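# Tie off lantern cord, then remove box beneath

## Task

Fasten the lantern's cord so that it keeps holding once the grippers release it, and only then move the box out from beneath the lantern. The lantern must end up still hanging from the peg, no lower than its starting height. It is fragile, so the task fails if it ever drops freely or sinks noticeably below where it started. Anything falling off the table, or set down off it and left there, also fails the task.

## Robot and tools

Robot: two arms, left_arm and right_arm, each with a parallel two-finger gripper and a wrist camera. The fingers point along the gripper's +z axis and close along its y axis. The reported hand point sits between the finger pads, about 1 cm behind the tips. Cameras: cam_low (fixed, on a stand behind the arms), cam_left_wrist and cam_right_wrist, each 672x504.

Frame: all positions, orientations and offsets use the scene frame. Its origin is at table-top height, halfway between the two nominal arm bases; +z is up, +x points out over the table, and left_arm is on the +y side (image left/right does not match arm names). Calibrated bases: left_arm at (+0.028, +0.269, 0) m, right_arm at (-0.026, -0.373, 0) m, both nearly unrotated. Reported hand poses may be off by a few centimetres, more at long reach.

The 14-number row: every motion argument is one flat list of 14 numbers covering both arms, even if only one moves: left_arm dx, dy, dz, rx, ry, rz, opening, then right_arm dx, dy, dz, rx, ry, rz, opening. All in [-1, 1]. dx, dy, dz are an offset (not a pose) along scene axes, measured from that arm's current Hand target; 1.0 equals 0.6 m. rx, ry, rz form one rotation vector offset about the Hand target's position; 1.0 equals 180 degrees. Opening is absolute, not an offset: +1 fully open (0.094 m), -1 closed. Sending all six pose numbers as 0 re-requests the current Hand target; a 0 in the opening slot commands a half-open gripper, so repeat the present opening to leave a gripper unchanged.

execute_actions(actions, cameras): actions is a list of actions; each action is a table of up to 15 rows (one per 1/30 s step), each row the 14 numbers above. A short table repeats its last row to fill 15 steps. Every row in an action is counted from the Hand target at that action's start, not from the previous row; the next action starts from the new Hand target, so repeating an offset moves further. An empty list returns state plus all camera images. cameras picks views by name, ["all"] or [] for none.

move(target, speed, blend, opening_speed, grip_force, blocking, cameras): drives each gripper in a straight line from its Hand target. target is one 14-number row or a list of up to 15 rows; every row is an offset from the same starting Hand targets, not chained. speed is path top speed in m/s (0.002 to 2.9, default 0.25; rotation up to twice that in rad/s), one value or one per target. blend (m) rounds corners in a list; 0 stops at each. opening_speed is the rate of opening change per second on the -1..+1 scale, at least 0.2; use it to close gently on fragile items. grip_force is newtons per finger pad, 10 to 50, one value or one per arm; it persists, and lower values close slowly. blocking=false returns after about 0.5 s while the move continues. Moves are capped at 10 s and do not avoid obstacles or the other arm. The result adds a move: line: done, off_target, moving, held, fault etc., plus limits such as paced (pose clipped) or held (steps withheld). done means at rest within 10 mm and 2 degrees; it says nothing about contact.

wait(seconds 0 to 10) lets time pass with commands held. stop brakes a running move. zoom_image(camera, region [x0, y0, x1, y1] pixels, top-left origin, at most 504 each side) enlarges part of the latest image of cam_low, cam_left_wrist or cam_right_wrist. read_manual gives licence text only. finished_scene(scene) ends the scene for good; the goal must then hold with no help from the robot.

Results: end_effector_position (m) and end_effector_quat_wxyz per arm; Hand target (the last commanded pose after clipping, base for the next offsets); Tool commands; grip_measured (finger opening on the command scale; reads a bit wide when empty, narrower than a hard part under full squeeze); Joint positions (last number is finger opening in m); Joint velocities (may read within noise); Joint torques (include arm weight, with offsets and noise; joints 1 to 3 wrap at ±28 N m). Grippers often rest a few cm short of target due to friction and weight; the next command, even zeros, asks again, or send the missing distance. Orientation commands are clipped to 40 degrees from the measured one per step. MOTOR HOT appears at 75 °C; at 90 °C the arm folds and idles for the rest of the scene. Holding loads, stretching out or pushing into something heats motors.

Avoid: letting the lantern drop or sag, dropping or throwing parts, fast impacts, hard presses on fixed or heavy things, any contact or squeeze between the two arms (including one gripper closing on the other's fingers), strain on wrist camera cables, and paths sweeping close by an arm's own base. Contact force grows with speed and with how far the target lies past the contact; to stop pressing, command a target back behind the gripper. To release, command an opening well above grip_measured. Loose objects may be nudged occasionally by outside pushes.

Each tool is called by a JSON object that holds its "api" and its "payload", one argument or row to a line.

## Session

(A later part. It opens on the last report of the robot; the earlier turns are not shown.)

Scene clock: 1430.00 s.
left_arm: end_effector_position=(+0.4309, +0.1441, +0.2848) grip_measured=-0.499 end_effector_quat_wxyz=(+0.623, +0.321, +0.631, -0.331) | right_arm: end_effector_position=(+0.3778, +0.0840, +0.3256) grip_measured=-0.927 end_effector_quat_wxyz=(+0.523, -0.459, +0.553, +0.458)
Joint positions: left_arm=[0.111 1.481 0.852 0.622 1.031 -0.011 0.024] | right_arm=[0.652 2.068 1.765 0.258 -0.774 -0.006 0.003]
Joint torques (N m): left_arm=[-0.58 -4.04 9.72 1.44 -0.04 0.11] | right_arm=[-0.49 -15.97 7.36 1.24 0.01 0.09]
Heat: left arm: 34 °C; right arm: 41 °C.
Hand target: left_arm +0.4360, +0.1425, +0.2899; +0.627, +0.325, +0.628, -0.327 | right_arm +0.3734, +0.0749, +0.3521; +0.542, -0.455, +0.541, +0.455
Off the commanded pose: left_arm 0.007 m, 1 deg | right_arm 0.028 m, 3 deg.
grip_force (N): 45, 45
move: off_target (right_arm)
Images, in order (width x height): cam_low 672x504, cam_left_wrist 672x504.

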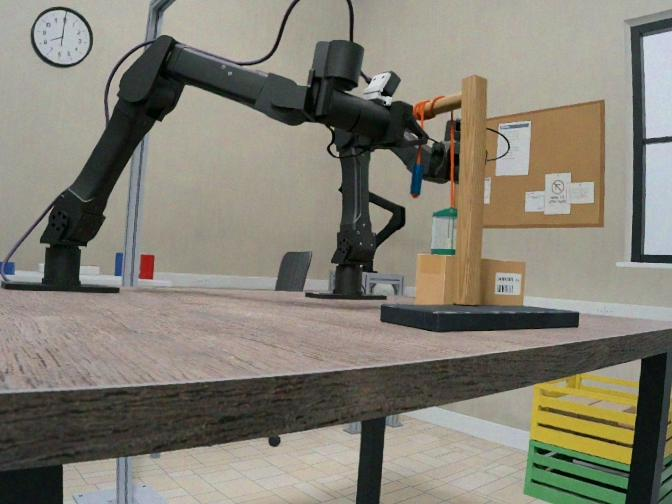

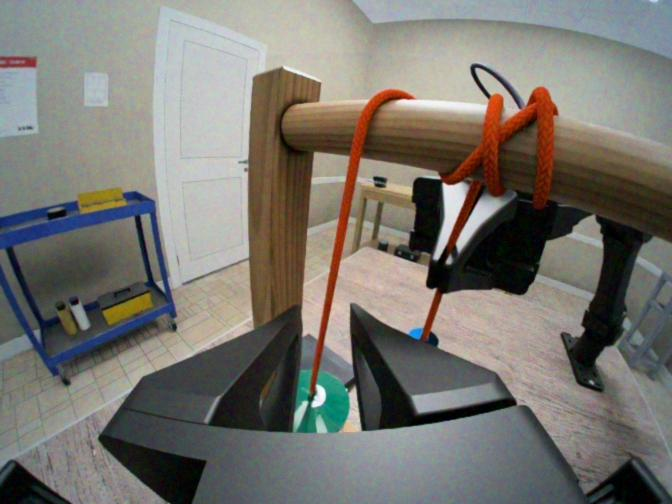

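{"api": "move", "payload": {
  "target": [0.019,-0.027,0,0,0,0,-0.5,0,0,0,0,0,0,-1.0],
  "speed": 0.08,
  "cameras": ["cam_left_wrist"]
}}

{"api": "zoom_image", "payload": {
  "camera": "cam_left_wrist",
  "region": [230, 200, 430, 400]
}}

Scene clock: 1452.03 s.
left_arm: end_effector_position=(+0.4412, +0.1284, +0.2859) grip_measured=-0.499 end_effector_quat_wxyz=(+0.624, +0.322, +0.631, -0.330) | right_arm: end_effector_position=(+0.3778, +0.0840, +0.3256) grip_measured=-0.927 end_effector_quat_wxyz=(+0.523, -0.459, +0.553, +0.458)
Joint positions: left_arm=[0.058 1.517 0.889 0.622 0.978 -0.011 0.024] | right_arm=[0.652 2.068 1.765 0.258 -0.774 -0.006 0.003]
Joint torques (N m): left_arm=[-0.62 -3.93 9.92 1.48 -0.07 0.12] | right_arm=[-0.49 -15.97 7.35 1.23 0.02 0.08]
Heat: left arm: 37 °C; right arm: 42 °C.
Hand target: left_arm +0.4474, +0.1262, +0.2898; +0.627, +0.326, +0.628, -0.327 | right_arm +0.3734, +0.0749, +0.3521; +0.542, -0.455, +0.541, +0.455
Off the commanded pose: left_arm 0.008 m, 1 deg | right_arm 0.028 m, 3 deg.
grip_force (N): 45, 45
move: off_target (right_arm)
Images, in order (width x height): cam_left_wrist 672x504.

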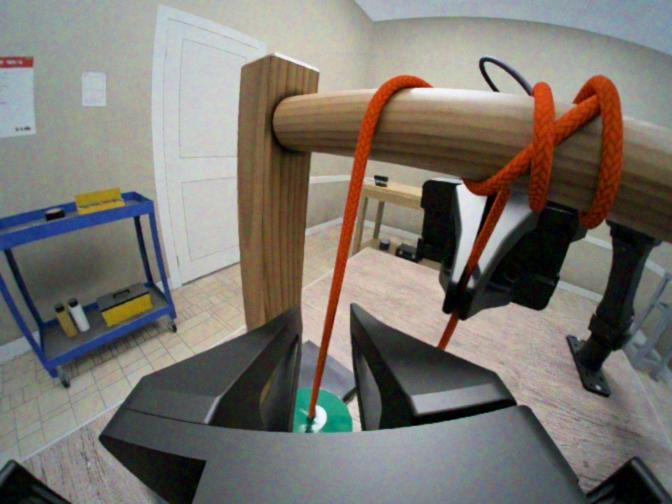

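Scaled by 2.520 from the camera's 672x504 image, which has a finer 960x720 frame.

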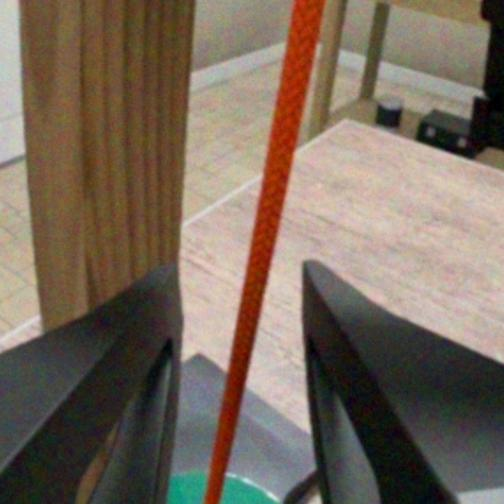

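{"api": "move", "payload": {
  "target": [
    [0.007,-0.010,0,0,0,0,-0.5,0,0,0,0,0,0,-1.0],
    [0.007,-0.010,0,0,0,0,-1.0,0,0,0,0,0,0,-1.0]
  ],
  "speed": 0.06,
  "opening_speed": 0.5,
  "grip_force": 45,
  "cameras": ["cam_left_wrist","cam_right_wrist"]
}}

{"api": "zoom_image", "payload": {
  "camera": "cam_left_wrist",
  "region": [230, 200, 430, 400]
}}

Scene clock: 1472.87 s.
left_arm: end_effector_position=(+0.4455, +0.1229, +0.2861) grip_measured=-0.940 end_effector_quat_wxyz=(+0.624, +0.321, +0.631, -0.330) | right_arm: end_effector_position=(+0.3778, +0.0840, +0.3256) grip_measured=-0.927 end_effector_quat_wxyz=(+0.523, -0.459, +0.553, +0.458)
Joint positions: left_arm=[0.04 1.532 0.904 0.622 0.958 -0.011 0.003] | right_arm=[0.652 2.068 1.765 0.258 -0.774 -0.006 0.003]
Joint torques (N m): left_arm=[-0.69 -4.05 10 1.52 -0.06 0.11] | right_arm=[-0.49 -15.98 7.35 1.23 0.02 0.09]
Heat: left arm: 37 °C; right arm: 42 °C.
Hand target: left_arm +0.4516, +0.1202, +0.2898; +0.627, +0.325, +0.628, -0.327 | right_arm +0.3734, +0.0749, +0.3521; +0.542, -0.455, +0.541, +0.455
Off the commanded pose: left_arm 0.008 m, 1 deg | right_arm 0.028 m, 3 deg.
grip_force (N): 45, 45
move: off_target (right_arm)
Images, in order (width x height): cam_left_wrist 672x504, cam_right_wrist 672x504.

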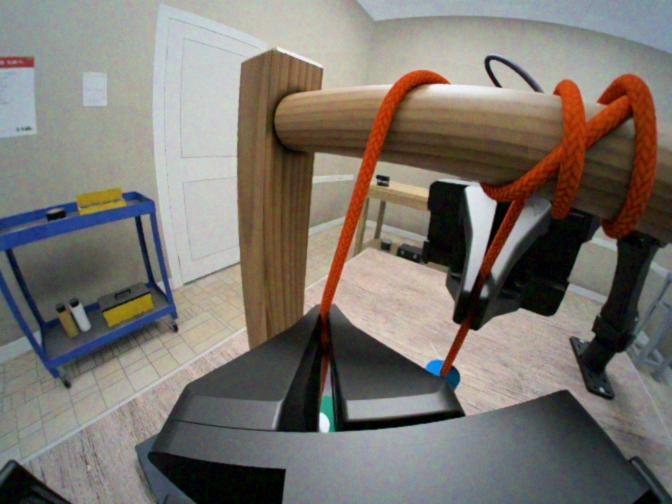

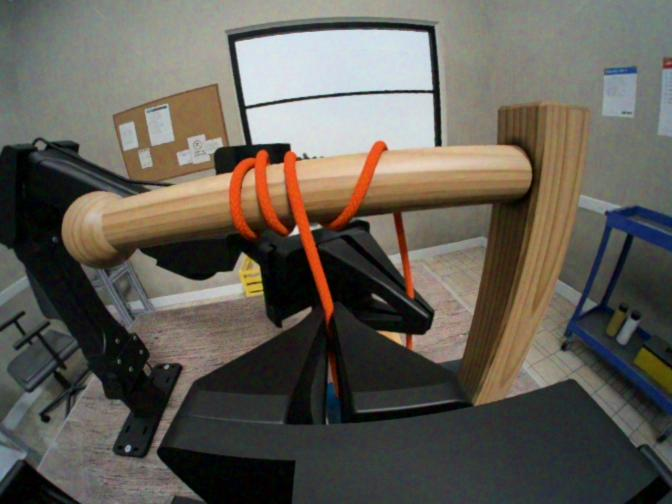

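Scaled by 2.520 from the camera's 672x504 image, which has a finer 960x720 frame.

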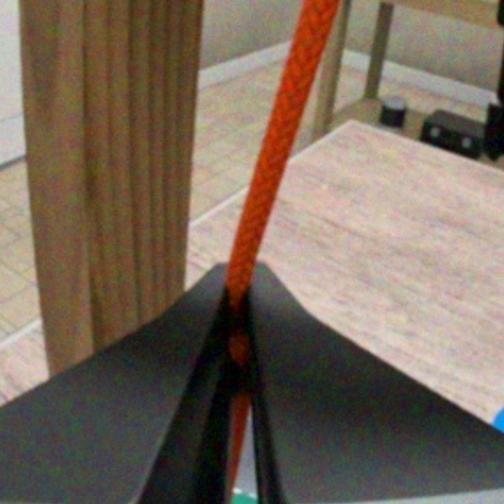

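{"api": "move", "payload": {
  "target": [0,0,0.058,0,0,0,-1.0,0,-0.02,-0.075,0,0,0,-1.0],
  "speed": 0.03,
  "cameras": ["cam_low","cam_right_wrist","cam_left_wrist"]
}}

{"api": "zoom_image", "payload": {
  "camera": "cam_low",
  "region": [370, 60, 520, 270]
}}

Scene clock: 1494.97 s.
left_arm: end_effector_position=(+0.4531, +0.1236, +0.2910) grip_measured=-0.941 end_effector_quat_wxyz=(+0.597, +0.304, +0.659, -0.342) | right_arm: end_effector_position=(+0.3712, +0.0711, +0.3224) grip_measured=-0.927 end_effector_quat_wxyz=(+0.566, -0.461, +0.512, +0.453)
Joint positions: left_arm=[0.04 1.532 0.99 0.448 0.951 -0.011 0.003] | right_arm=[0.639 2.029 1.599 0.504 -0.783 -0.006 0.003]
Joint torques (N m): left_arm=[-0.73 -7.51 11.25 1.81 0.07 0.1] | right_arm=[-1.14 -12.83 5.05 0.67 -0.05 0.11]
Heat: left arm: 36 °C; right arm: 42 °C.
Hand target: left_arm +0.4516, +0.1202, +0.3246; +0.627, +0.325, +0.628, -0.327 | right_arm +0.3734, +0.0629, +0.3069; +0.541, -0.455, +0.541, +0.455
Off the commanded pose: left_arm 0.034 m, 6 deg | right_arm 0.017 m, 4 deg.
grip_force (N): 45, 45
move: off_target (left_arm, right_arm)

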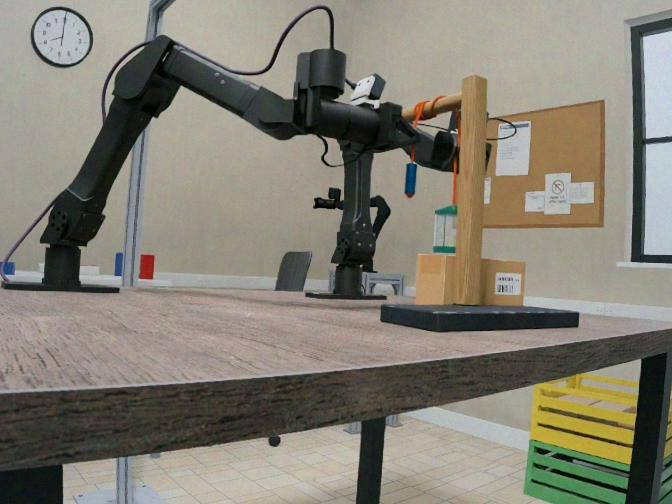

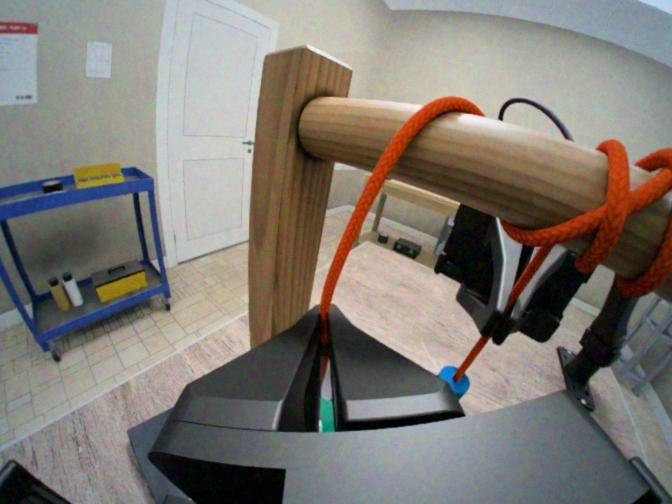

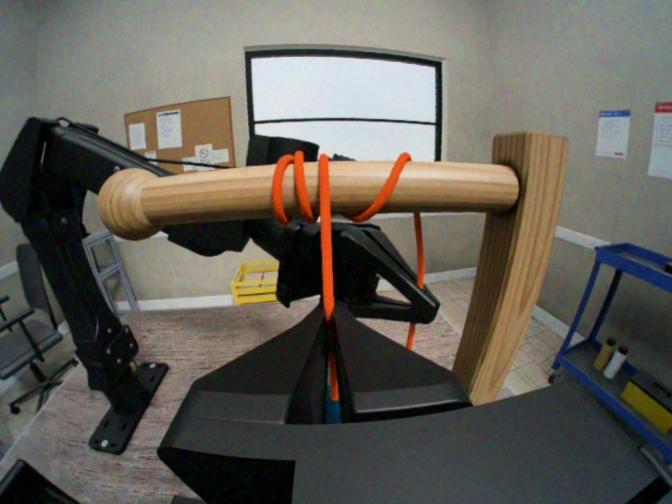

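Scaled by 2.400 from the camera's 672x504 image, which has a finer 960x720 frame.

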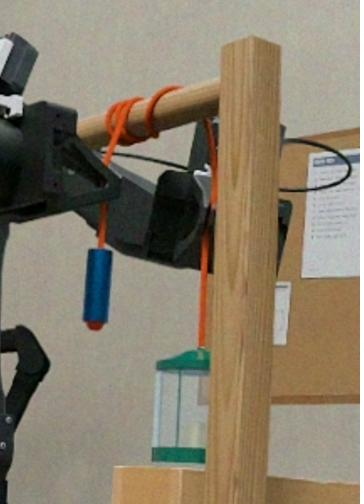

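{"api": "move", "payload": {
  "target": [0,0.0,0.04,0,0,0,-1.0,0,-0.03,-0.05,0,0,0,-1.0],
  "speed": 0.04,
  "cameras": ["cam_low","cam_right_wrist","cam_left_wrist"]
}}

{"api": "zoom_image", "payload": {
  "camera": "cam_low",
  "region": [370, 60, 520, 270]
}}

Scene clock: 1509.93 s.
left_arm: end_effector_position=(+0.4581, +0.1238, +0.3069) grip_measured=-0.941 end_effector_quat_wxyz=(+0.591, +0.301, +0.665, -0.344) | right_arm: end_effector_position=(+0.3637, +0.0560, +0.3253) grip_measured=-0.928 end_effector_quat_wxyz=(+0.602, -0.459, +0.474, +0.449)
Joint positions: left_arm=[0.04 1.532 1.069 0.351 0.95 -0.011 0.003] | right_arm=[0.623 1.998 1.478 0.703 -0.794 0.003 0.003]
Joint torques (N m): left_arm=[-0.73 -8.99 11.3 1.83 0.09 0.12] | right_arm=[-2.3 -10.66 3.3 0.11 -0.19 0.14]
Heat: left arm: 38 °C; right arm: 41 °C.
Hand target: left_arm +0.4516, +0.1202, +0.3485; +0.627, +0.325, +0.628, -0.327 | right_arm +0.3734, +0.0449, +0.2769; +0.541, -0.455, +0.541, +0.455
Off the commanded pose: left_arm 0.042 m, 7 deg | right_arm 0.051 m, 10 deg.
grip_force (N): 45, 45
move: off_target (left_arm, right_arm)

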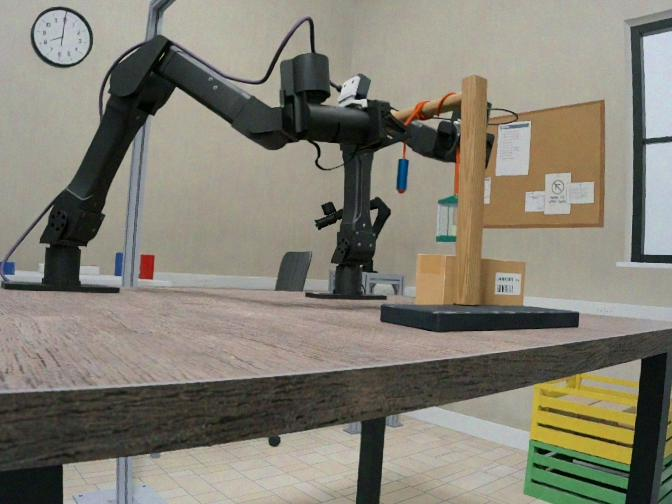

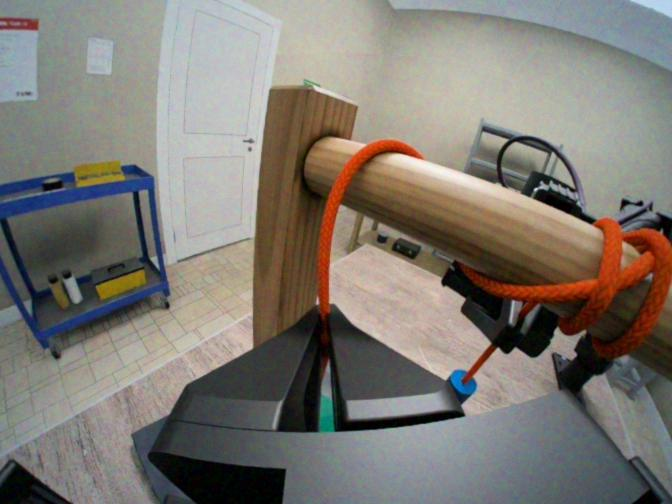

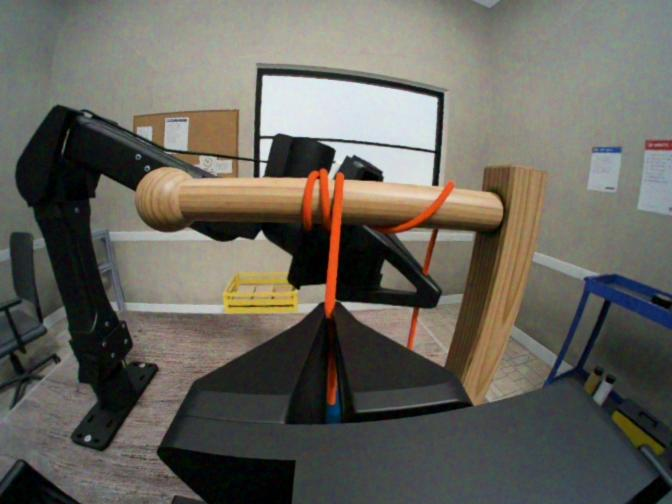

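Scaled by 2.400 from the camera's 672x504 image, which has a finer 960x720 frame.

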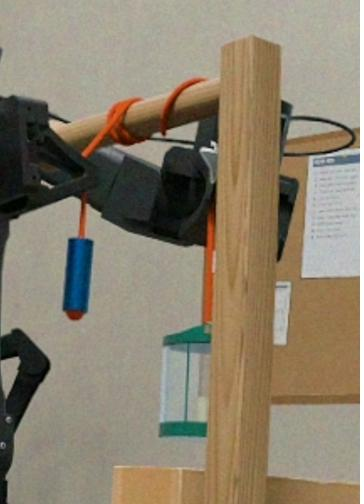

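{"api": "move", "payload": {
  "target": [-0.017,0.0,0.04,0,0,0,-1.0,0,-0.05,-0.02,0,0,0,-1.0],
  "speed": 0.04,
  "cameras": ["cam_low","cam_right_wrist","cam_left_wrist"]
}}

{"api": "zoom_image", "payload": {
  "camera": "cam_low",
  "region": [370, 60, 520, 270]
}}

Scene clock: 1531.60 s.
left_arm: end_effector_position=(+0.4497, +0.1239, +0.3322) grip_measured=-0.941 end_effector_quat_wxyz=(+0.592, +0.301, +0.664, -0.343) | right_arm: end_effector_position=(+0.3580, +0.0306, +0.3277) grip_measured=-0.928 end_effector_quat_wxyz=(+0.616, -0.460, +0.456, +0.447)
Joint positions: left_arm=[0.04 1.483 1.123 0.25 0.949 -0.011 0.003] | right_arm=[0.58 1.946 1.374 0.813 -0.837 0.019 0.003]
Joint torques (N m): left_arm=[-0.66 -8.46 11.36 1.84 0.1 0.11] | right_arm=[-3.48 -9.33 2.17 -0.15 -0.29 0.11]
Heat: left arm: 39 °C; right arm: 40 °C.
Hand target: left_arm +0.4414, +0.1202, +0.3727; +0.627, +0.325, +0.628, -0.327 | right_arm +0.3734, +0.0149, +0.2651; +0.542, -0.455, +0.541, +0.455
Off the commanded pose: left_arm 0.041 m, 7 deg | right_arm 0.067 m, 13 deg.
grip_force (N): 45, 45
move: off_target (left_arm, right_arm)

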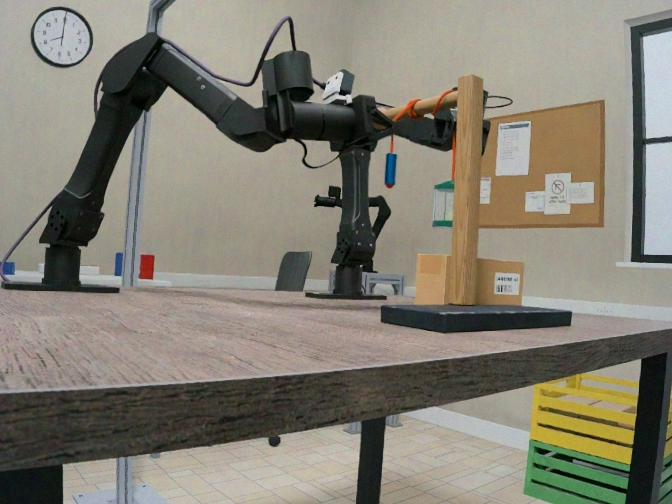

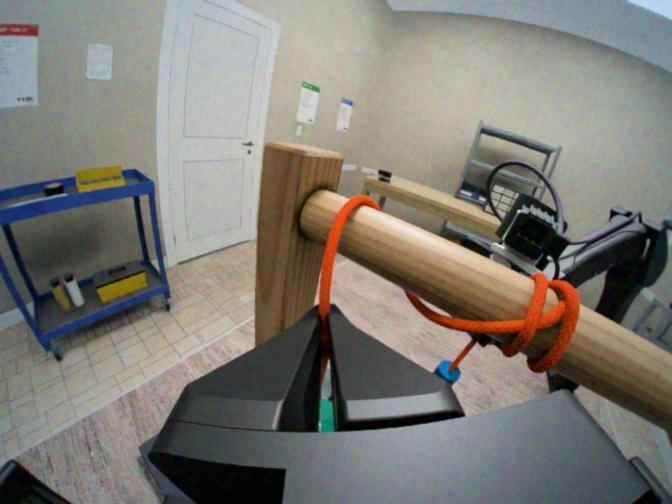

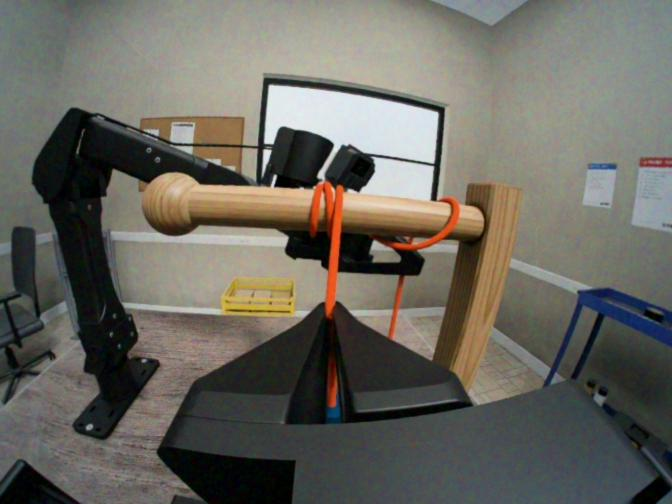

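Scaled by 2.400 from the camera's 672x504 image, which has a finer 960x720 frame.

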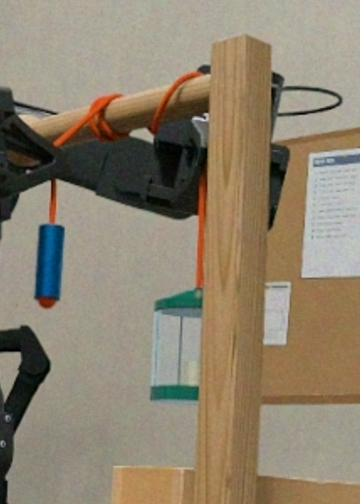

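{"api": "move", "payload": {
  "target": [0,0,-0.02,0,0,0,-1.0,-0.017,0,0.055,0,0,0,-1.0],
  "speed": 0.04,
  "cameras": ["cam_low","cam_right_wrist","cam_left_wrist"]
}}

{"api": "zoom_image", "payload": {
  "camera": "cam_low",
  "region": [370, 60, 520, 270]
}}

{"api": "zoom_image", "payload": {
  "camera": "cam_right_wrist",
  "region": [280, 150, 520, 330]
}}

Scene clock: 1551.87 s.
left_arm: end_effector_position=(+0.4501, +0.1239, +0.3354) grip_measured=-0.941 end_effector_quat_wxyz=(+0.598, +0.305, +0.659, -0.340) | right_arm: end_effector_position=(+0.3528, +0.0273, +0.3334) grip_measured=-0.928 end_effector_quat_wxyz=(+0.595, -0.455, +0.481, +0.455)
Joint positions: left_arm=[0.04 1.483 1.123 0.269 0.949 -0.009 0.003] | right_arm=[0.58 1.897 1.374 0.708 -0.837 0.033 0.003]
Joint torques (N m): left_arm=[-0.69 -7.86 8.18 2.04 0.09 0.11] | right_arm=[-2.73 -10.67 5.27 -0.15 -0.23 -0.06]
Heat: left arm: 39 °C; right arm: 39 °C.
Hand target: left_arm +0.4414, +0.1202, +0.3607; +0.627, +0.326, +0.628, -0.327 | right_arm +0.3633, +0.0149, +0.2980; +0.542, -0.455, +0.541, +0.455
Off the commanded pose: left_arm 0.027 m, 6 deg | right_arm 0.039 m, 9 deg.
grip_force (N): 45, 45
move: off_target (left_arm, right_arm)

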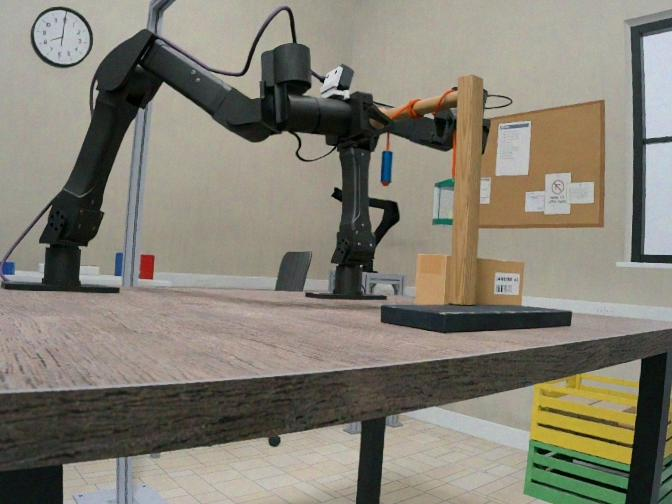

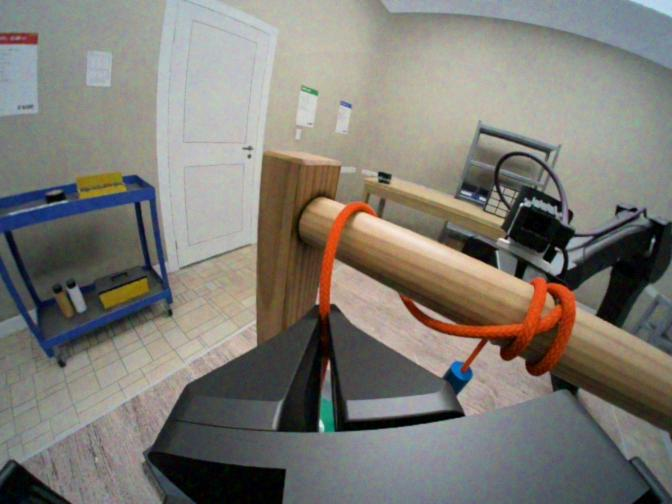

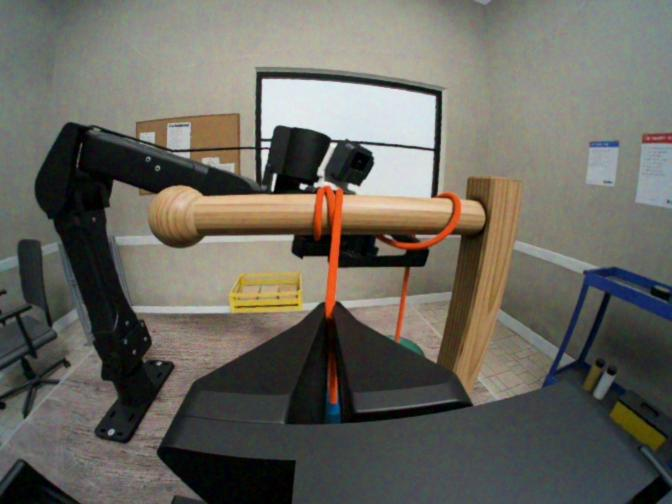

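Scaled by 2.400 from the camera's 672x504 image, which has a finer 960x720 frame.

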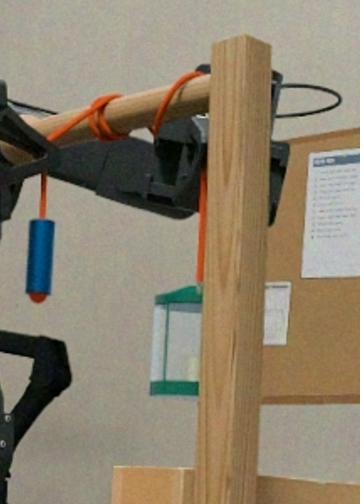

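Scaled by 2.100 from the camera's 672x504 image, which has a finer 960x720 frame.

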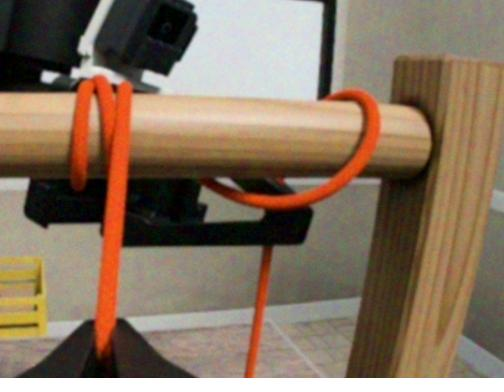

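{"api": "move", "payload": {
  "target": [0,0,-0.05,0,0,0,-1.0,0,0,0,0,0,0,-1.0],
  "speed": 0.03,
  "cameras": ["cam_low","cam_right_wrist","cam_left_wrist"]
}}

{"api": "zoom_image", "payload": {
  "camera": "cam_low",
  "region": [370, 60, 520, 270]
}}

{"api": "zoom_image", "payload": {
  "camera": "cam_right_wrist",
  "region": [280, 150, 520, 330]
}}

Scene clock: 1571.17 s.
left_arm: end_effector_position=(+0.4465, +0.1239, +0.3163) grip_measured=-0.941 end_effector_quat_wxyz=(+0.607, +0.310, +0.651, -0.335) | right_arm: end_effector_position=(+0.3528, +0.0273, +0.3334) grip_measured=-0.928 end_effector_quat_wxyz=(+0.595, -0.456, +0.481, +0.455)
Joint positions: left_arm=[0.04 1.483 1.028 0.388 0.949 -0.005 0.003] | right_arm=[0.58 1.897 1.374 0.708 -0.837 0.032 0.003]
Joint torques (N m): left_arm=[-0.72 -6.54 7.41 2.07 0.07 0.1] | right_arm=[-2.74 -10.65 5.31 -0.16 -0.24 -0.06]
Heat: left arm: 39 °C; right arm: 40 °C.
Hand target: left_arm +0.4414, +0.1202, +0.3307; +0.627, +0.326, +0.628, -0.327 | right_arm +0.3633, +0.0149, +0.2980; +0.542, -0.455, +0.541, +0.455
Off the commanded pose: left_arm 0.016 m, 4 deg | right_arm 0.039 m, 9 deg.
grip_force (N): 45, 45
move: off_target (left_arm, right_arm)

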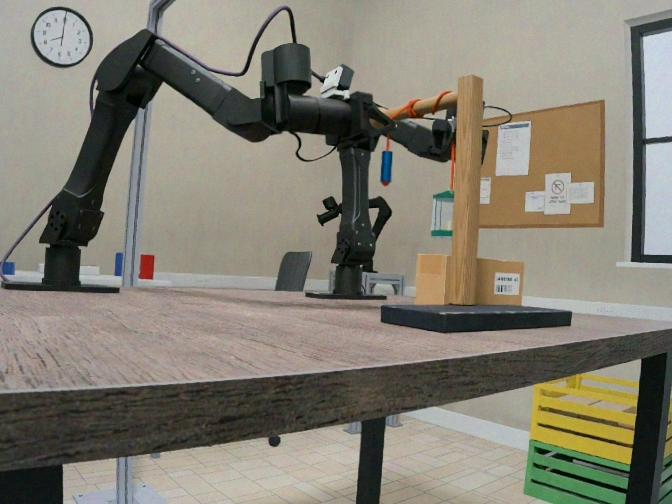

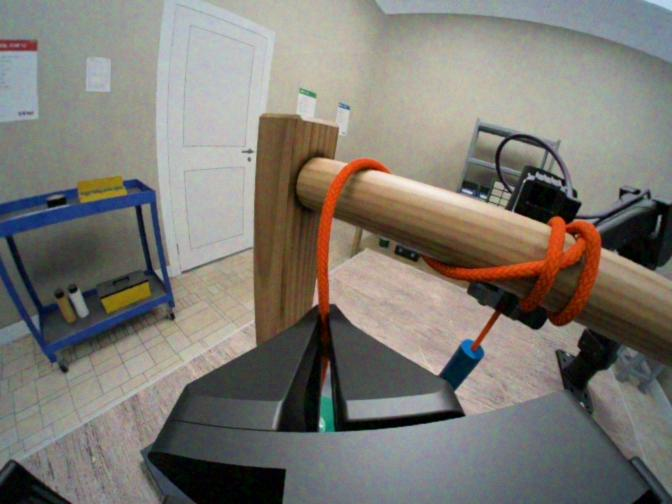

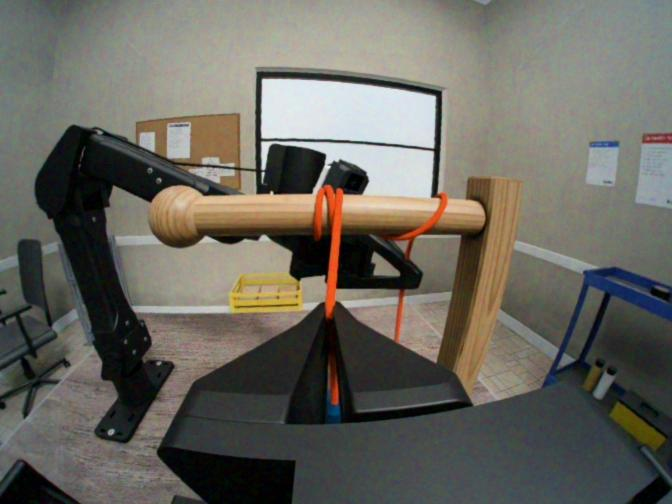

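Scaled by 2.400 from the camera's 672x504 image, which has a finer 960x720 frame.

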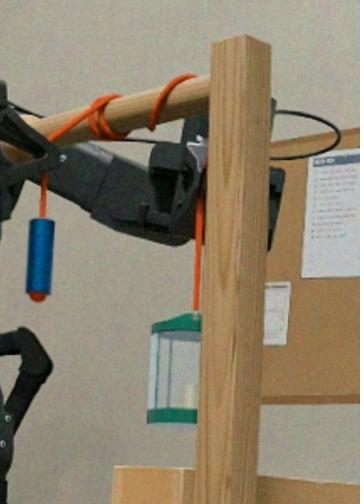

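Scaled by 2.100 from the camera's 672x504 image, which has a finer 960x720 frame.

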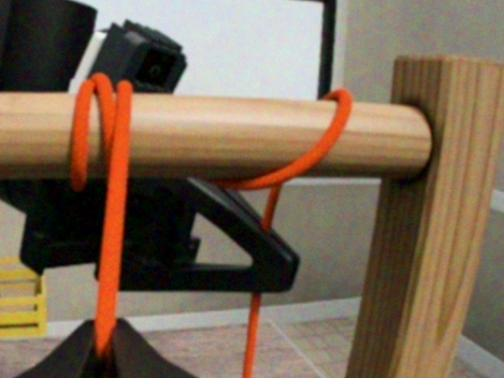

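{"api": "move", "payload": {
  "target": [0,0,-0.04,0,0,0,-1.0,0,0,0,0,0,0,-1.0],
  "speed": 0.03,
  "cameras": ["cam_low","cam_right_wrist","cam_left_wrist"]
}}

{"api": "zoom_image", "payload": {
  "camera": "cam_low",
  "region": [370, 60, 520, 270]
}}

{"api": "zoom_image", "payload": {
  "camera": "cam_right_wrist",
  "region": [280, 150, 520, 330]
}}

Scene clock: 1579.77 s.
left_arm: end_effector_position=(+0.4420, +0.1239, +0.3022) grip_measured=-0.941 end_effector_quat_wxyz=(+0.615, +0.314, +0.643, -0.331) | right_arm: end_effector_position=(+0.3528, +0.0273, +0.3334) grip_measured=-0.928 end_effector_quat_wxyz=(+0.595, -0.456, +0.481, +0.455)
Joint positions: left_arm=[0.04 1.483 0.953 0.487 0.949 -0.005 0.003] | right_arm=[0.58 1.897 1.374 0.708 -0.837 0.032 0.003]
Joint torques (N m): left_arm=[-0.81 -4.72 7.2 2.07 0.06 0.08] | right_arm=[-2.73 -10.66 5.31 -0.16 -0.23 -0.06]
Heat: left arm: 40 °C; right arm: 40 °C.
Hand target: left_arm +0.4414, +0.1202, +0.3067; +0.627, +0.325, +0.628, -0.327 | right_arm +0.3633, +0.0149, +0.2980; +0.542, -0.455, +0.541, +0.455
Off the commanded pose: left_arm 0.006 m, 3 deg | right_arm 0.039 m, 9 deg.
grip_force (N): 45, 45
move: off_target (left_arm, right_arm)

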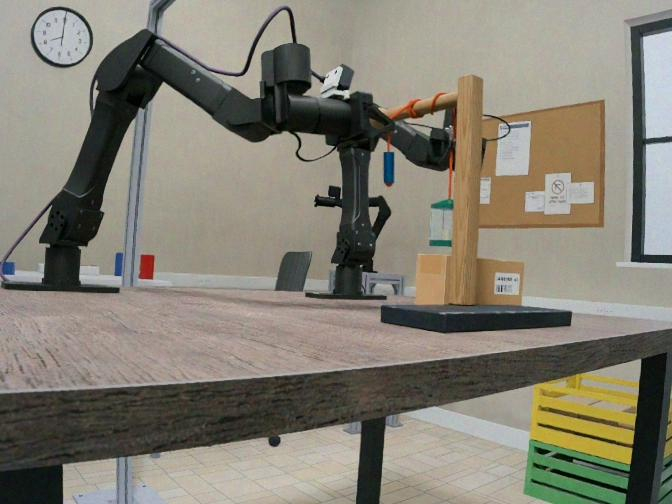

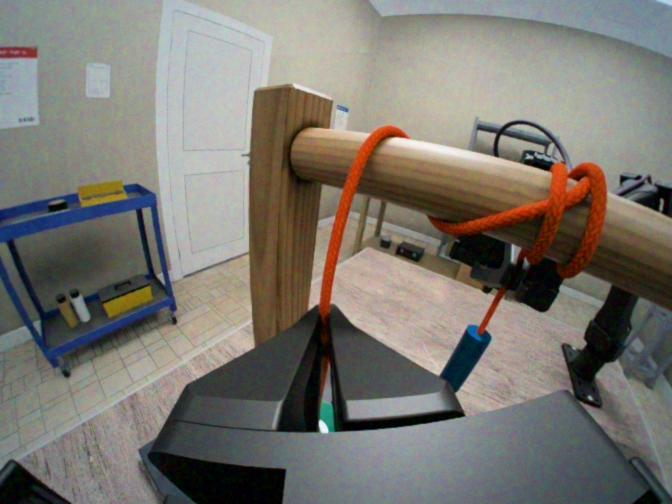

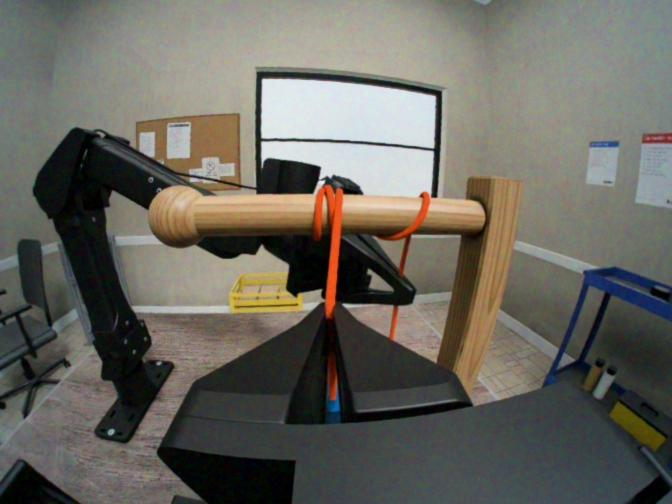

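Scaled by 2.400 from the camera's 672x504 image, which has a finer 960x720 frame.

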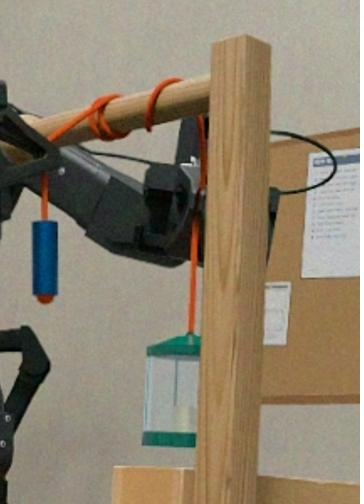

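Scaled by 2.100 from the camera's 672x504 image, which has a finer 960x720 frame.

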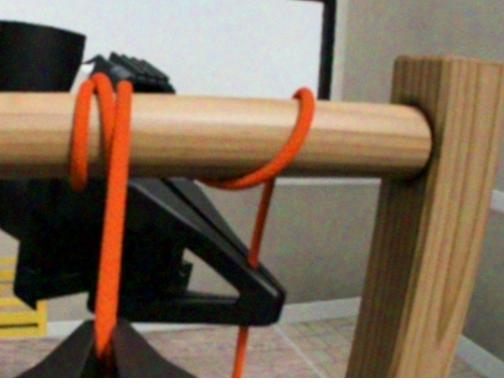

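{"api": "move", "payload": {
  "target": [0,0,-0.04,0,0,0,-1.0,0,0,0,0,0,0,-1.0],
  "speed": 0.03,
  "cameras": ["cam_low","cam_right_wrist","cam_left_wrist"]
}}

{"api": "zoom_image", "payload": {
  "camera": "cam_low",
  "region": [370, 60, 520, 270]
}}

{"api": "zoom_image", "payload": {
  "camera": "cam_right_wrist",
  "region": [280, 150, 520, 330]
}}

Scene clock: 1598.30 s.
left_arm: end_effector_position=(+0.4407, +0.1229, +0.2908) grip_measured=-0.941 end_effector_quat_wxyz=(+0.630, +0.323, +0.627, -0.324) | right_arm: end_effector_position=(+0.3528, +0.0273, +0.3334) grip_measured=-0.928 end_effector_quat_wxyz=(+0.595, -0.456, +0.481, +0.455)
Joint positions: left_arm=[0.038 1.506 0.89 0.623 0.949 -0.004 0.003] | right_arm=[0.58 1.897 1.374 0.708 -0.837 0.032 0.003]
Joint torques (N m): left_arm=[-0.51 -4 6.48 1.82 0.04 0.05] | right_arm=[-2.74 -10.65 5.33 -0.16 -0.24 -0.06]
Heat: left arm: 42 °C; right arm: 40 °C.
Hand target: left_arm +0.4413, +0.1202, +0.2825; +0.627, +0.325, +0.628, -0.327 | right_arm +0.3633, +0.0149, +0.2980; +0.542, -0.455, +0.541, +0.455
Off the commanded pose: left_arm 0.009 m, 1 deg | right_arm 0.039 m, 9 deg.
grip_force (N): 45, 45
move: off_target (right_arm)

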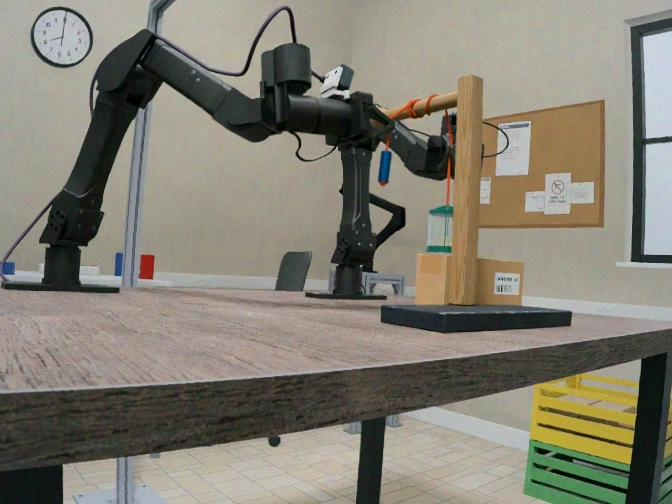

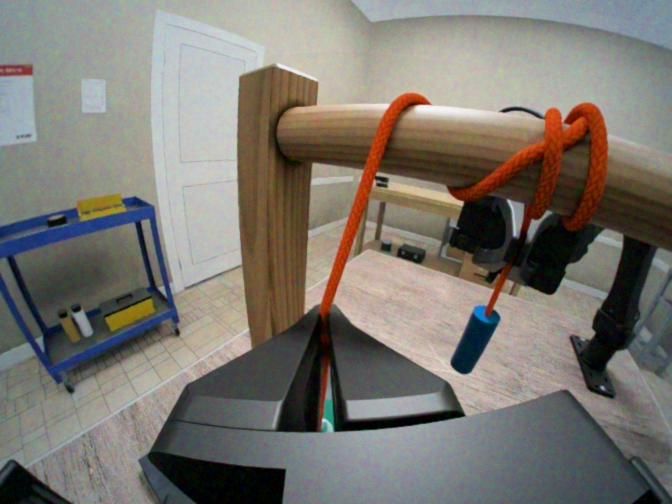

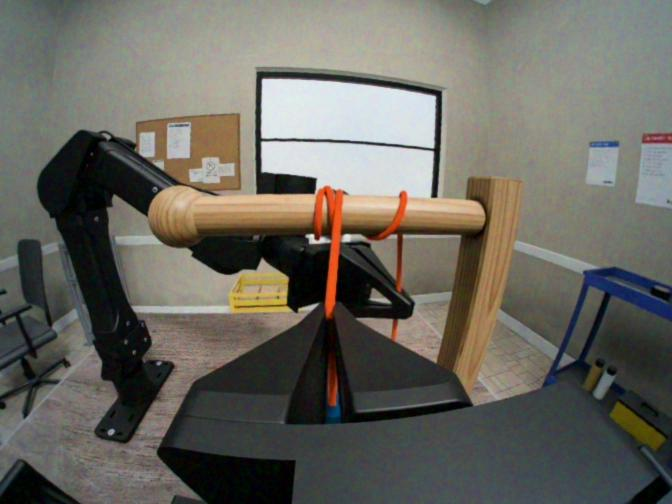

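Scaled by 2.400 from the camera's 672x504 image, which has a finer 960x720 frame.

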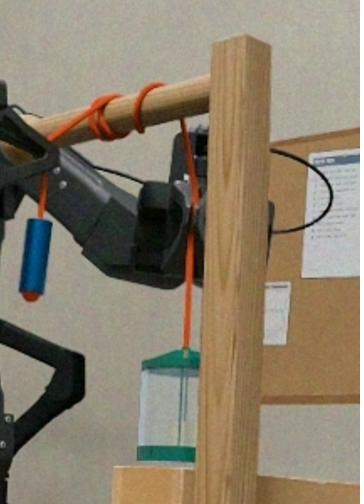

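Scaled by 2.100 from the camera's 672x504 image, which has a finer 960x720 frame.

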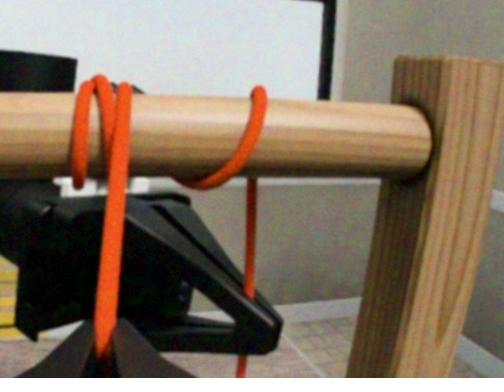

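{"api": "move", "payload": {
  "target": [0,0,0.085,0,0,0,-1.0,0,0,-0.075,0,0,0,-1.0],
  "speed": 0.035,
  "cameras": ["cam_low","cam_right_wrist"]
}}

{"api": "zoom_image", "payload": {
  "camera": "cam_low",
  "region": [370, 60, 520, 270]
}}

{"api": "zoom_image", "payload": {
  "camera": "cam_right_wrist",
  "region": [280, 150, 520, 330]
}}

Scene clock: 1615.90 s.
left_arm: end_effector_position=(+0.4465, +0.1229, +0.2966) grip_measured=-0.941 end_effector_quat_wxyz=(+0.597, +0.306, +0.659, -0.340) | right_arm: end_effector_position=(+0.3487, +0.0220, +0.3312) grip_measured=-0.928 end_effector_quat_wxyz=(+0.624, -0.452, +0.456, +0.446)
Joint positions: left_arm=[0.038 1.5 0.986 0.416 0.949 -0.004 0.003] | right_arm=[0.58 1.897 1.304 0.853 -0.819 0.031 0.003]
Joint torques (N m): left_arm=[-0.51 -8.34 11.12 1.71 0.09 0.04] | right_arm=[-2.63 -6.61 1.91 -0.08 -0.37 -0.04]
Heat: left arm: 41 °C; right arm: 40 °C.
Hand target: left_arm +0.4414, +0.1202, +0.3336; +0.627, +0.325, +0.628, -0.327 | right_arm +0.3633, +0.0149, +0.2530; +0.542, -0.455, +0.541, +0.455
Off the commanded pose: left_arm 0.037 m, 6 deg | right_arm 0.080 m, 14 deg.
grip_force (N): 45, 45
move: off_target (left_arm, right_arm)
Images, in order (width x height): cam_low 672x504, cam_right_wrist 672x504.

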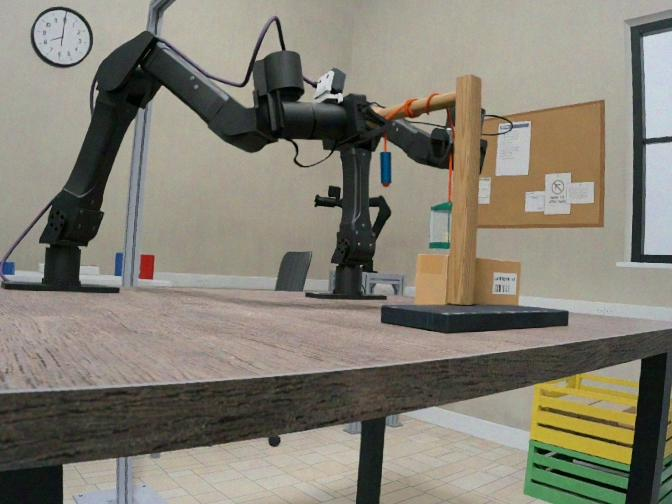

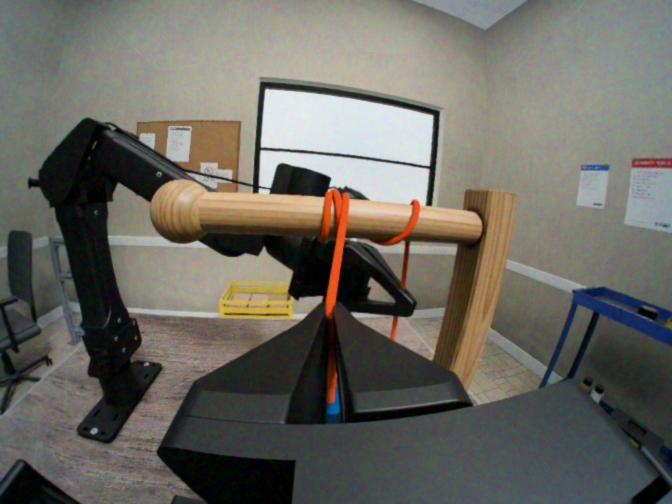

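Scaled by 2.400 from the camera's 672x504 image, which has a finer 960x720 frame.

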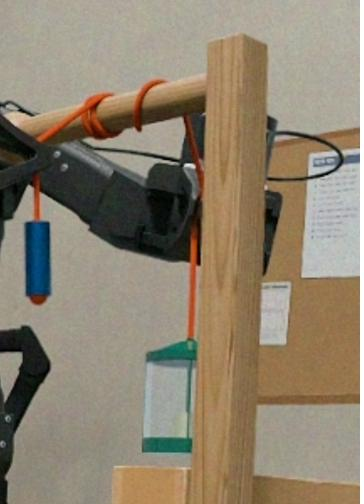

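Scaled by 2.100 from the camera's 672x504 image, which has a finer 960x720 frame.

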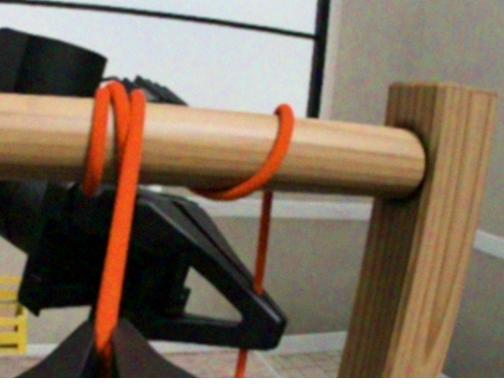

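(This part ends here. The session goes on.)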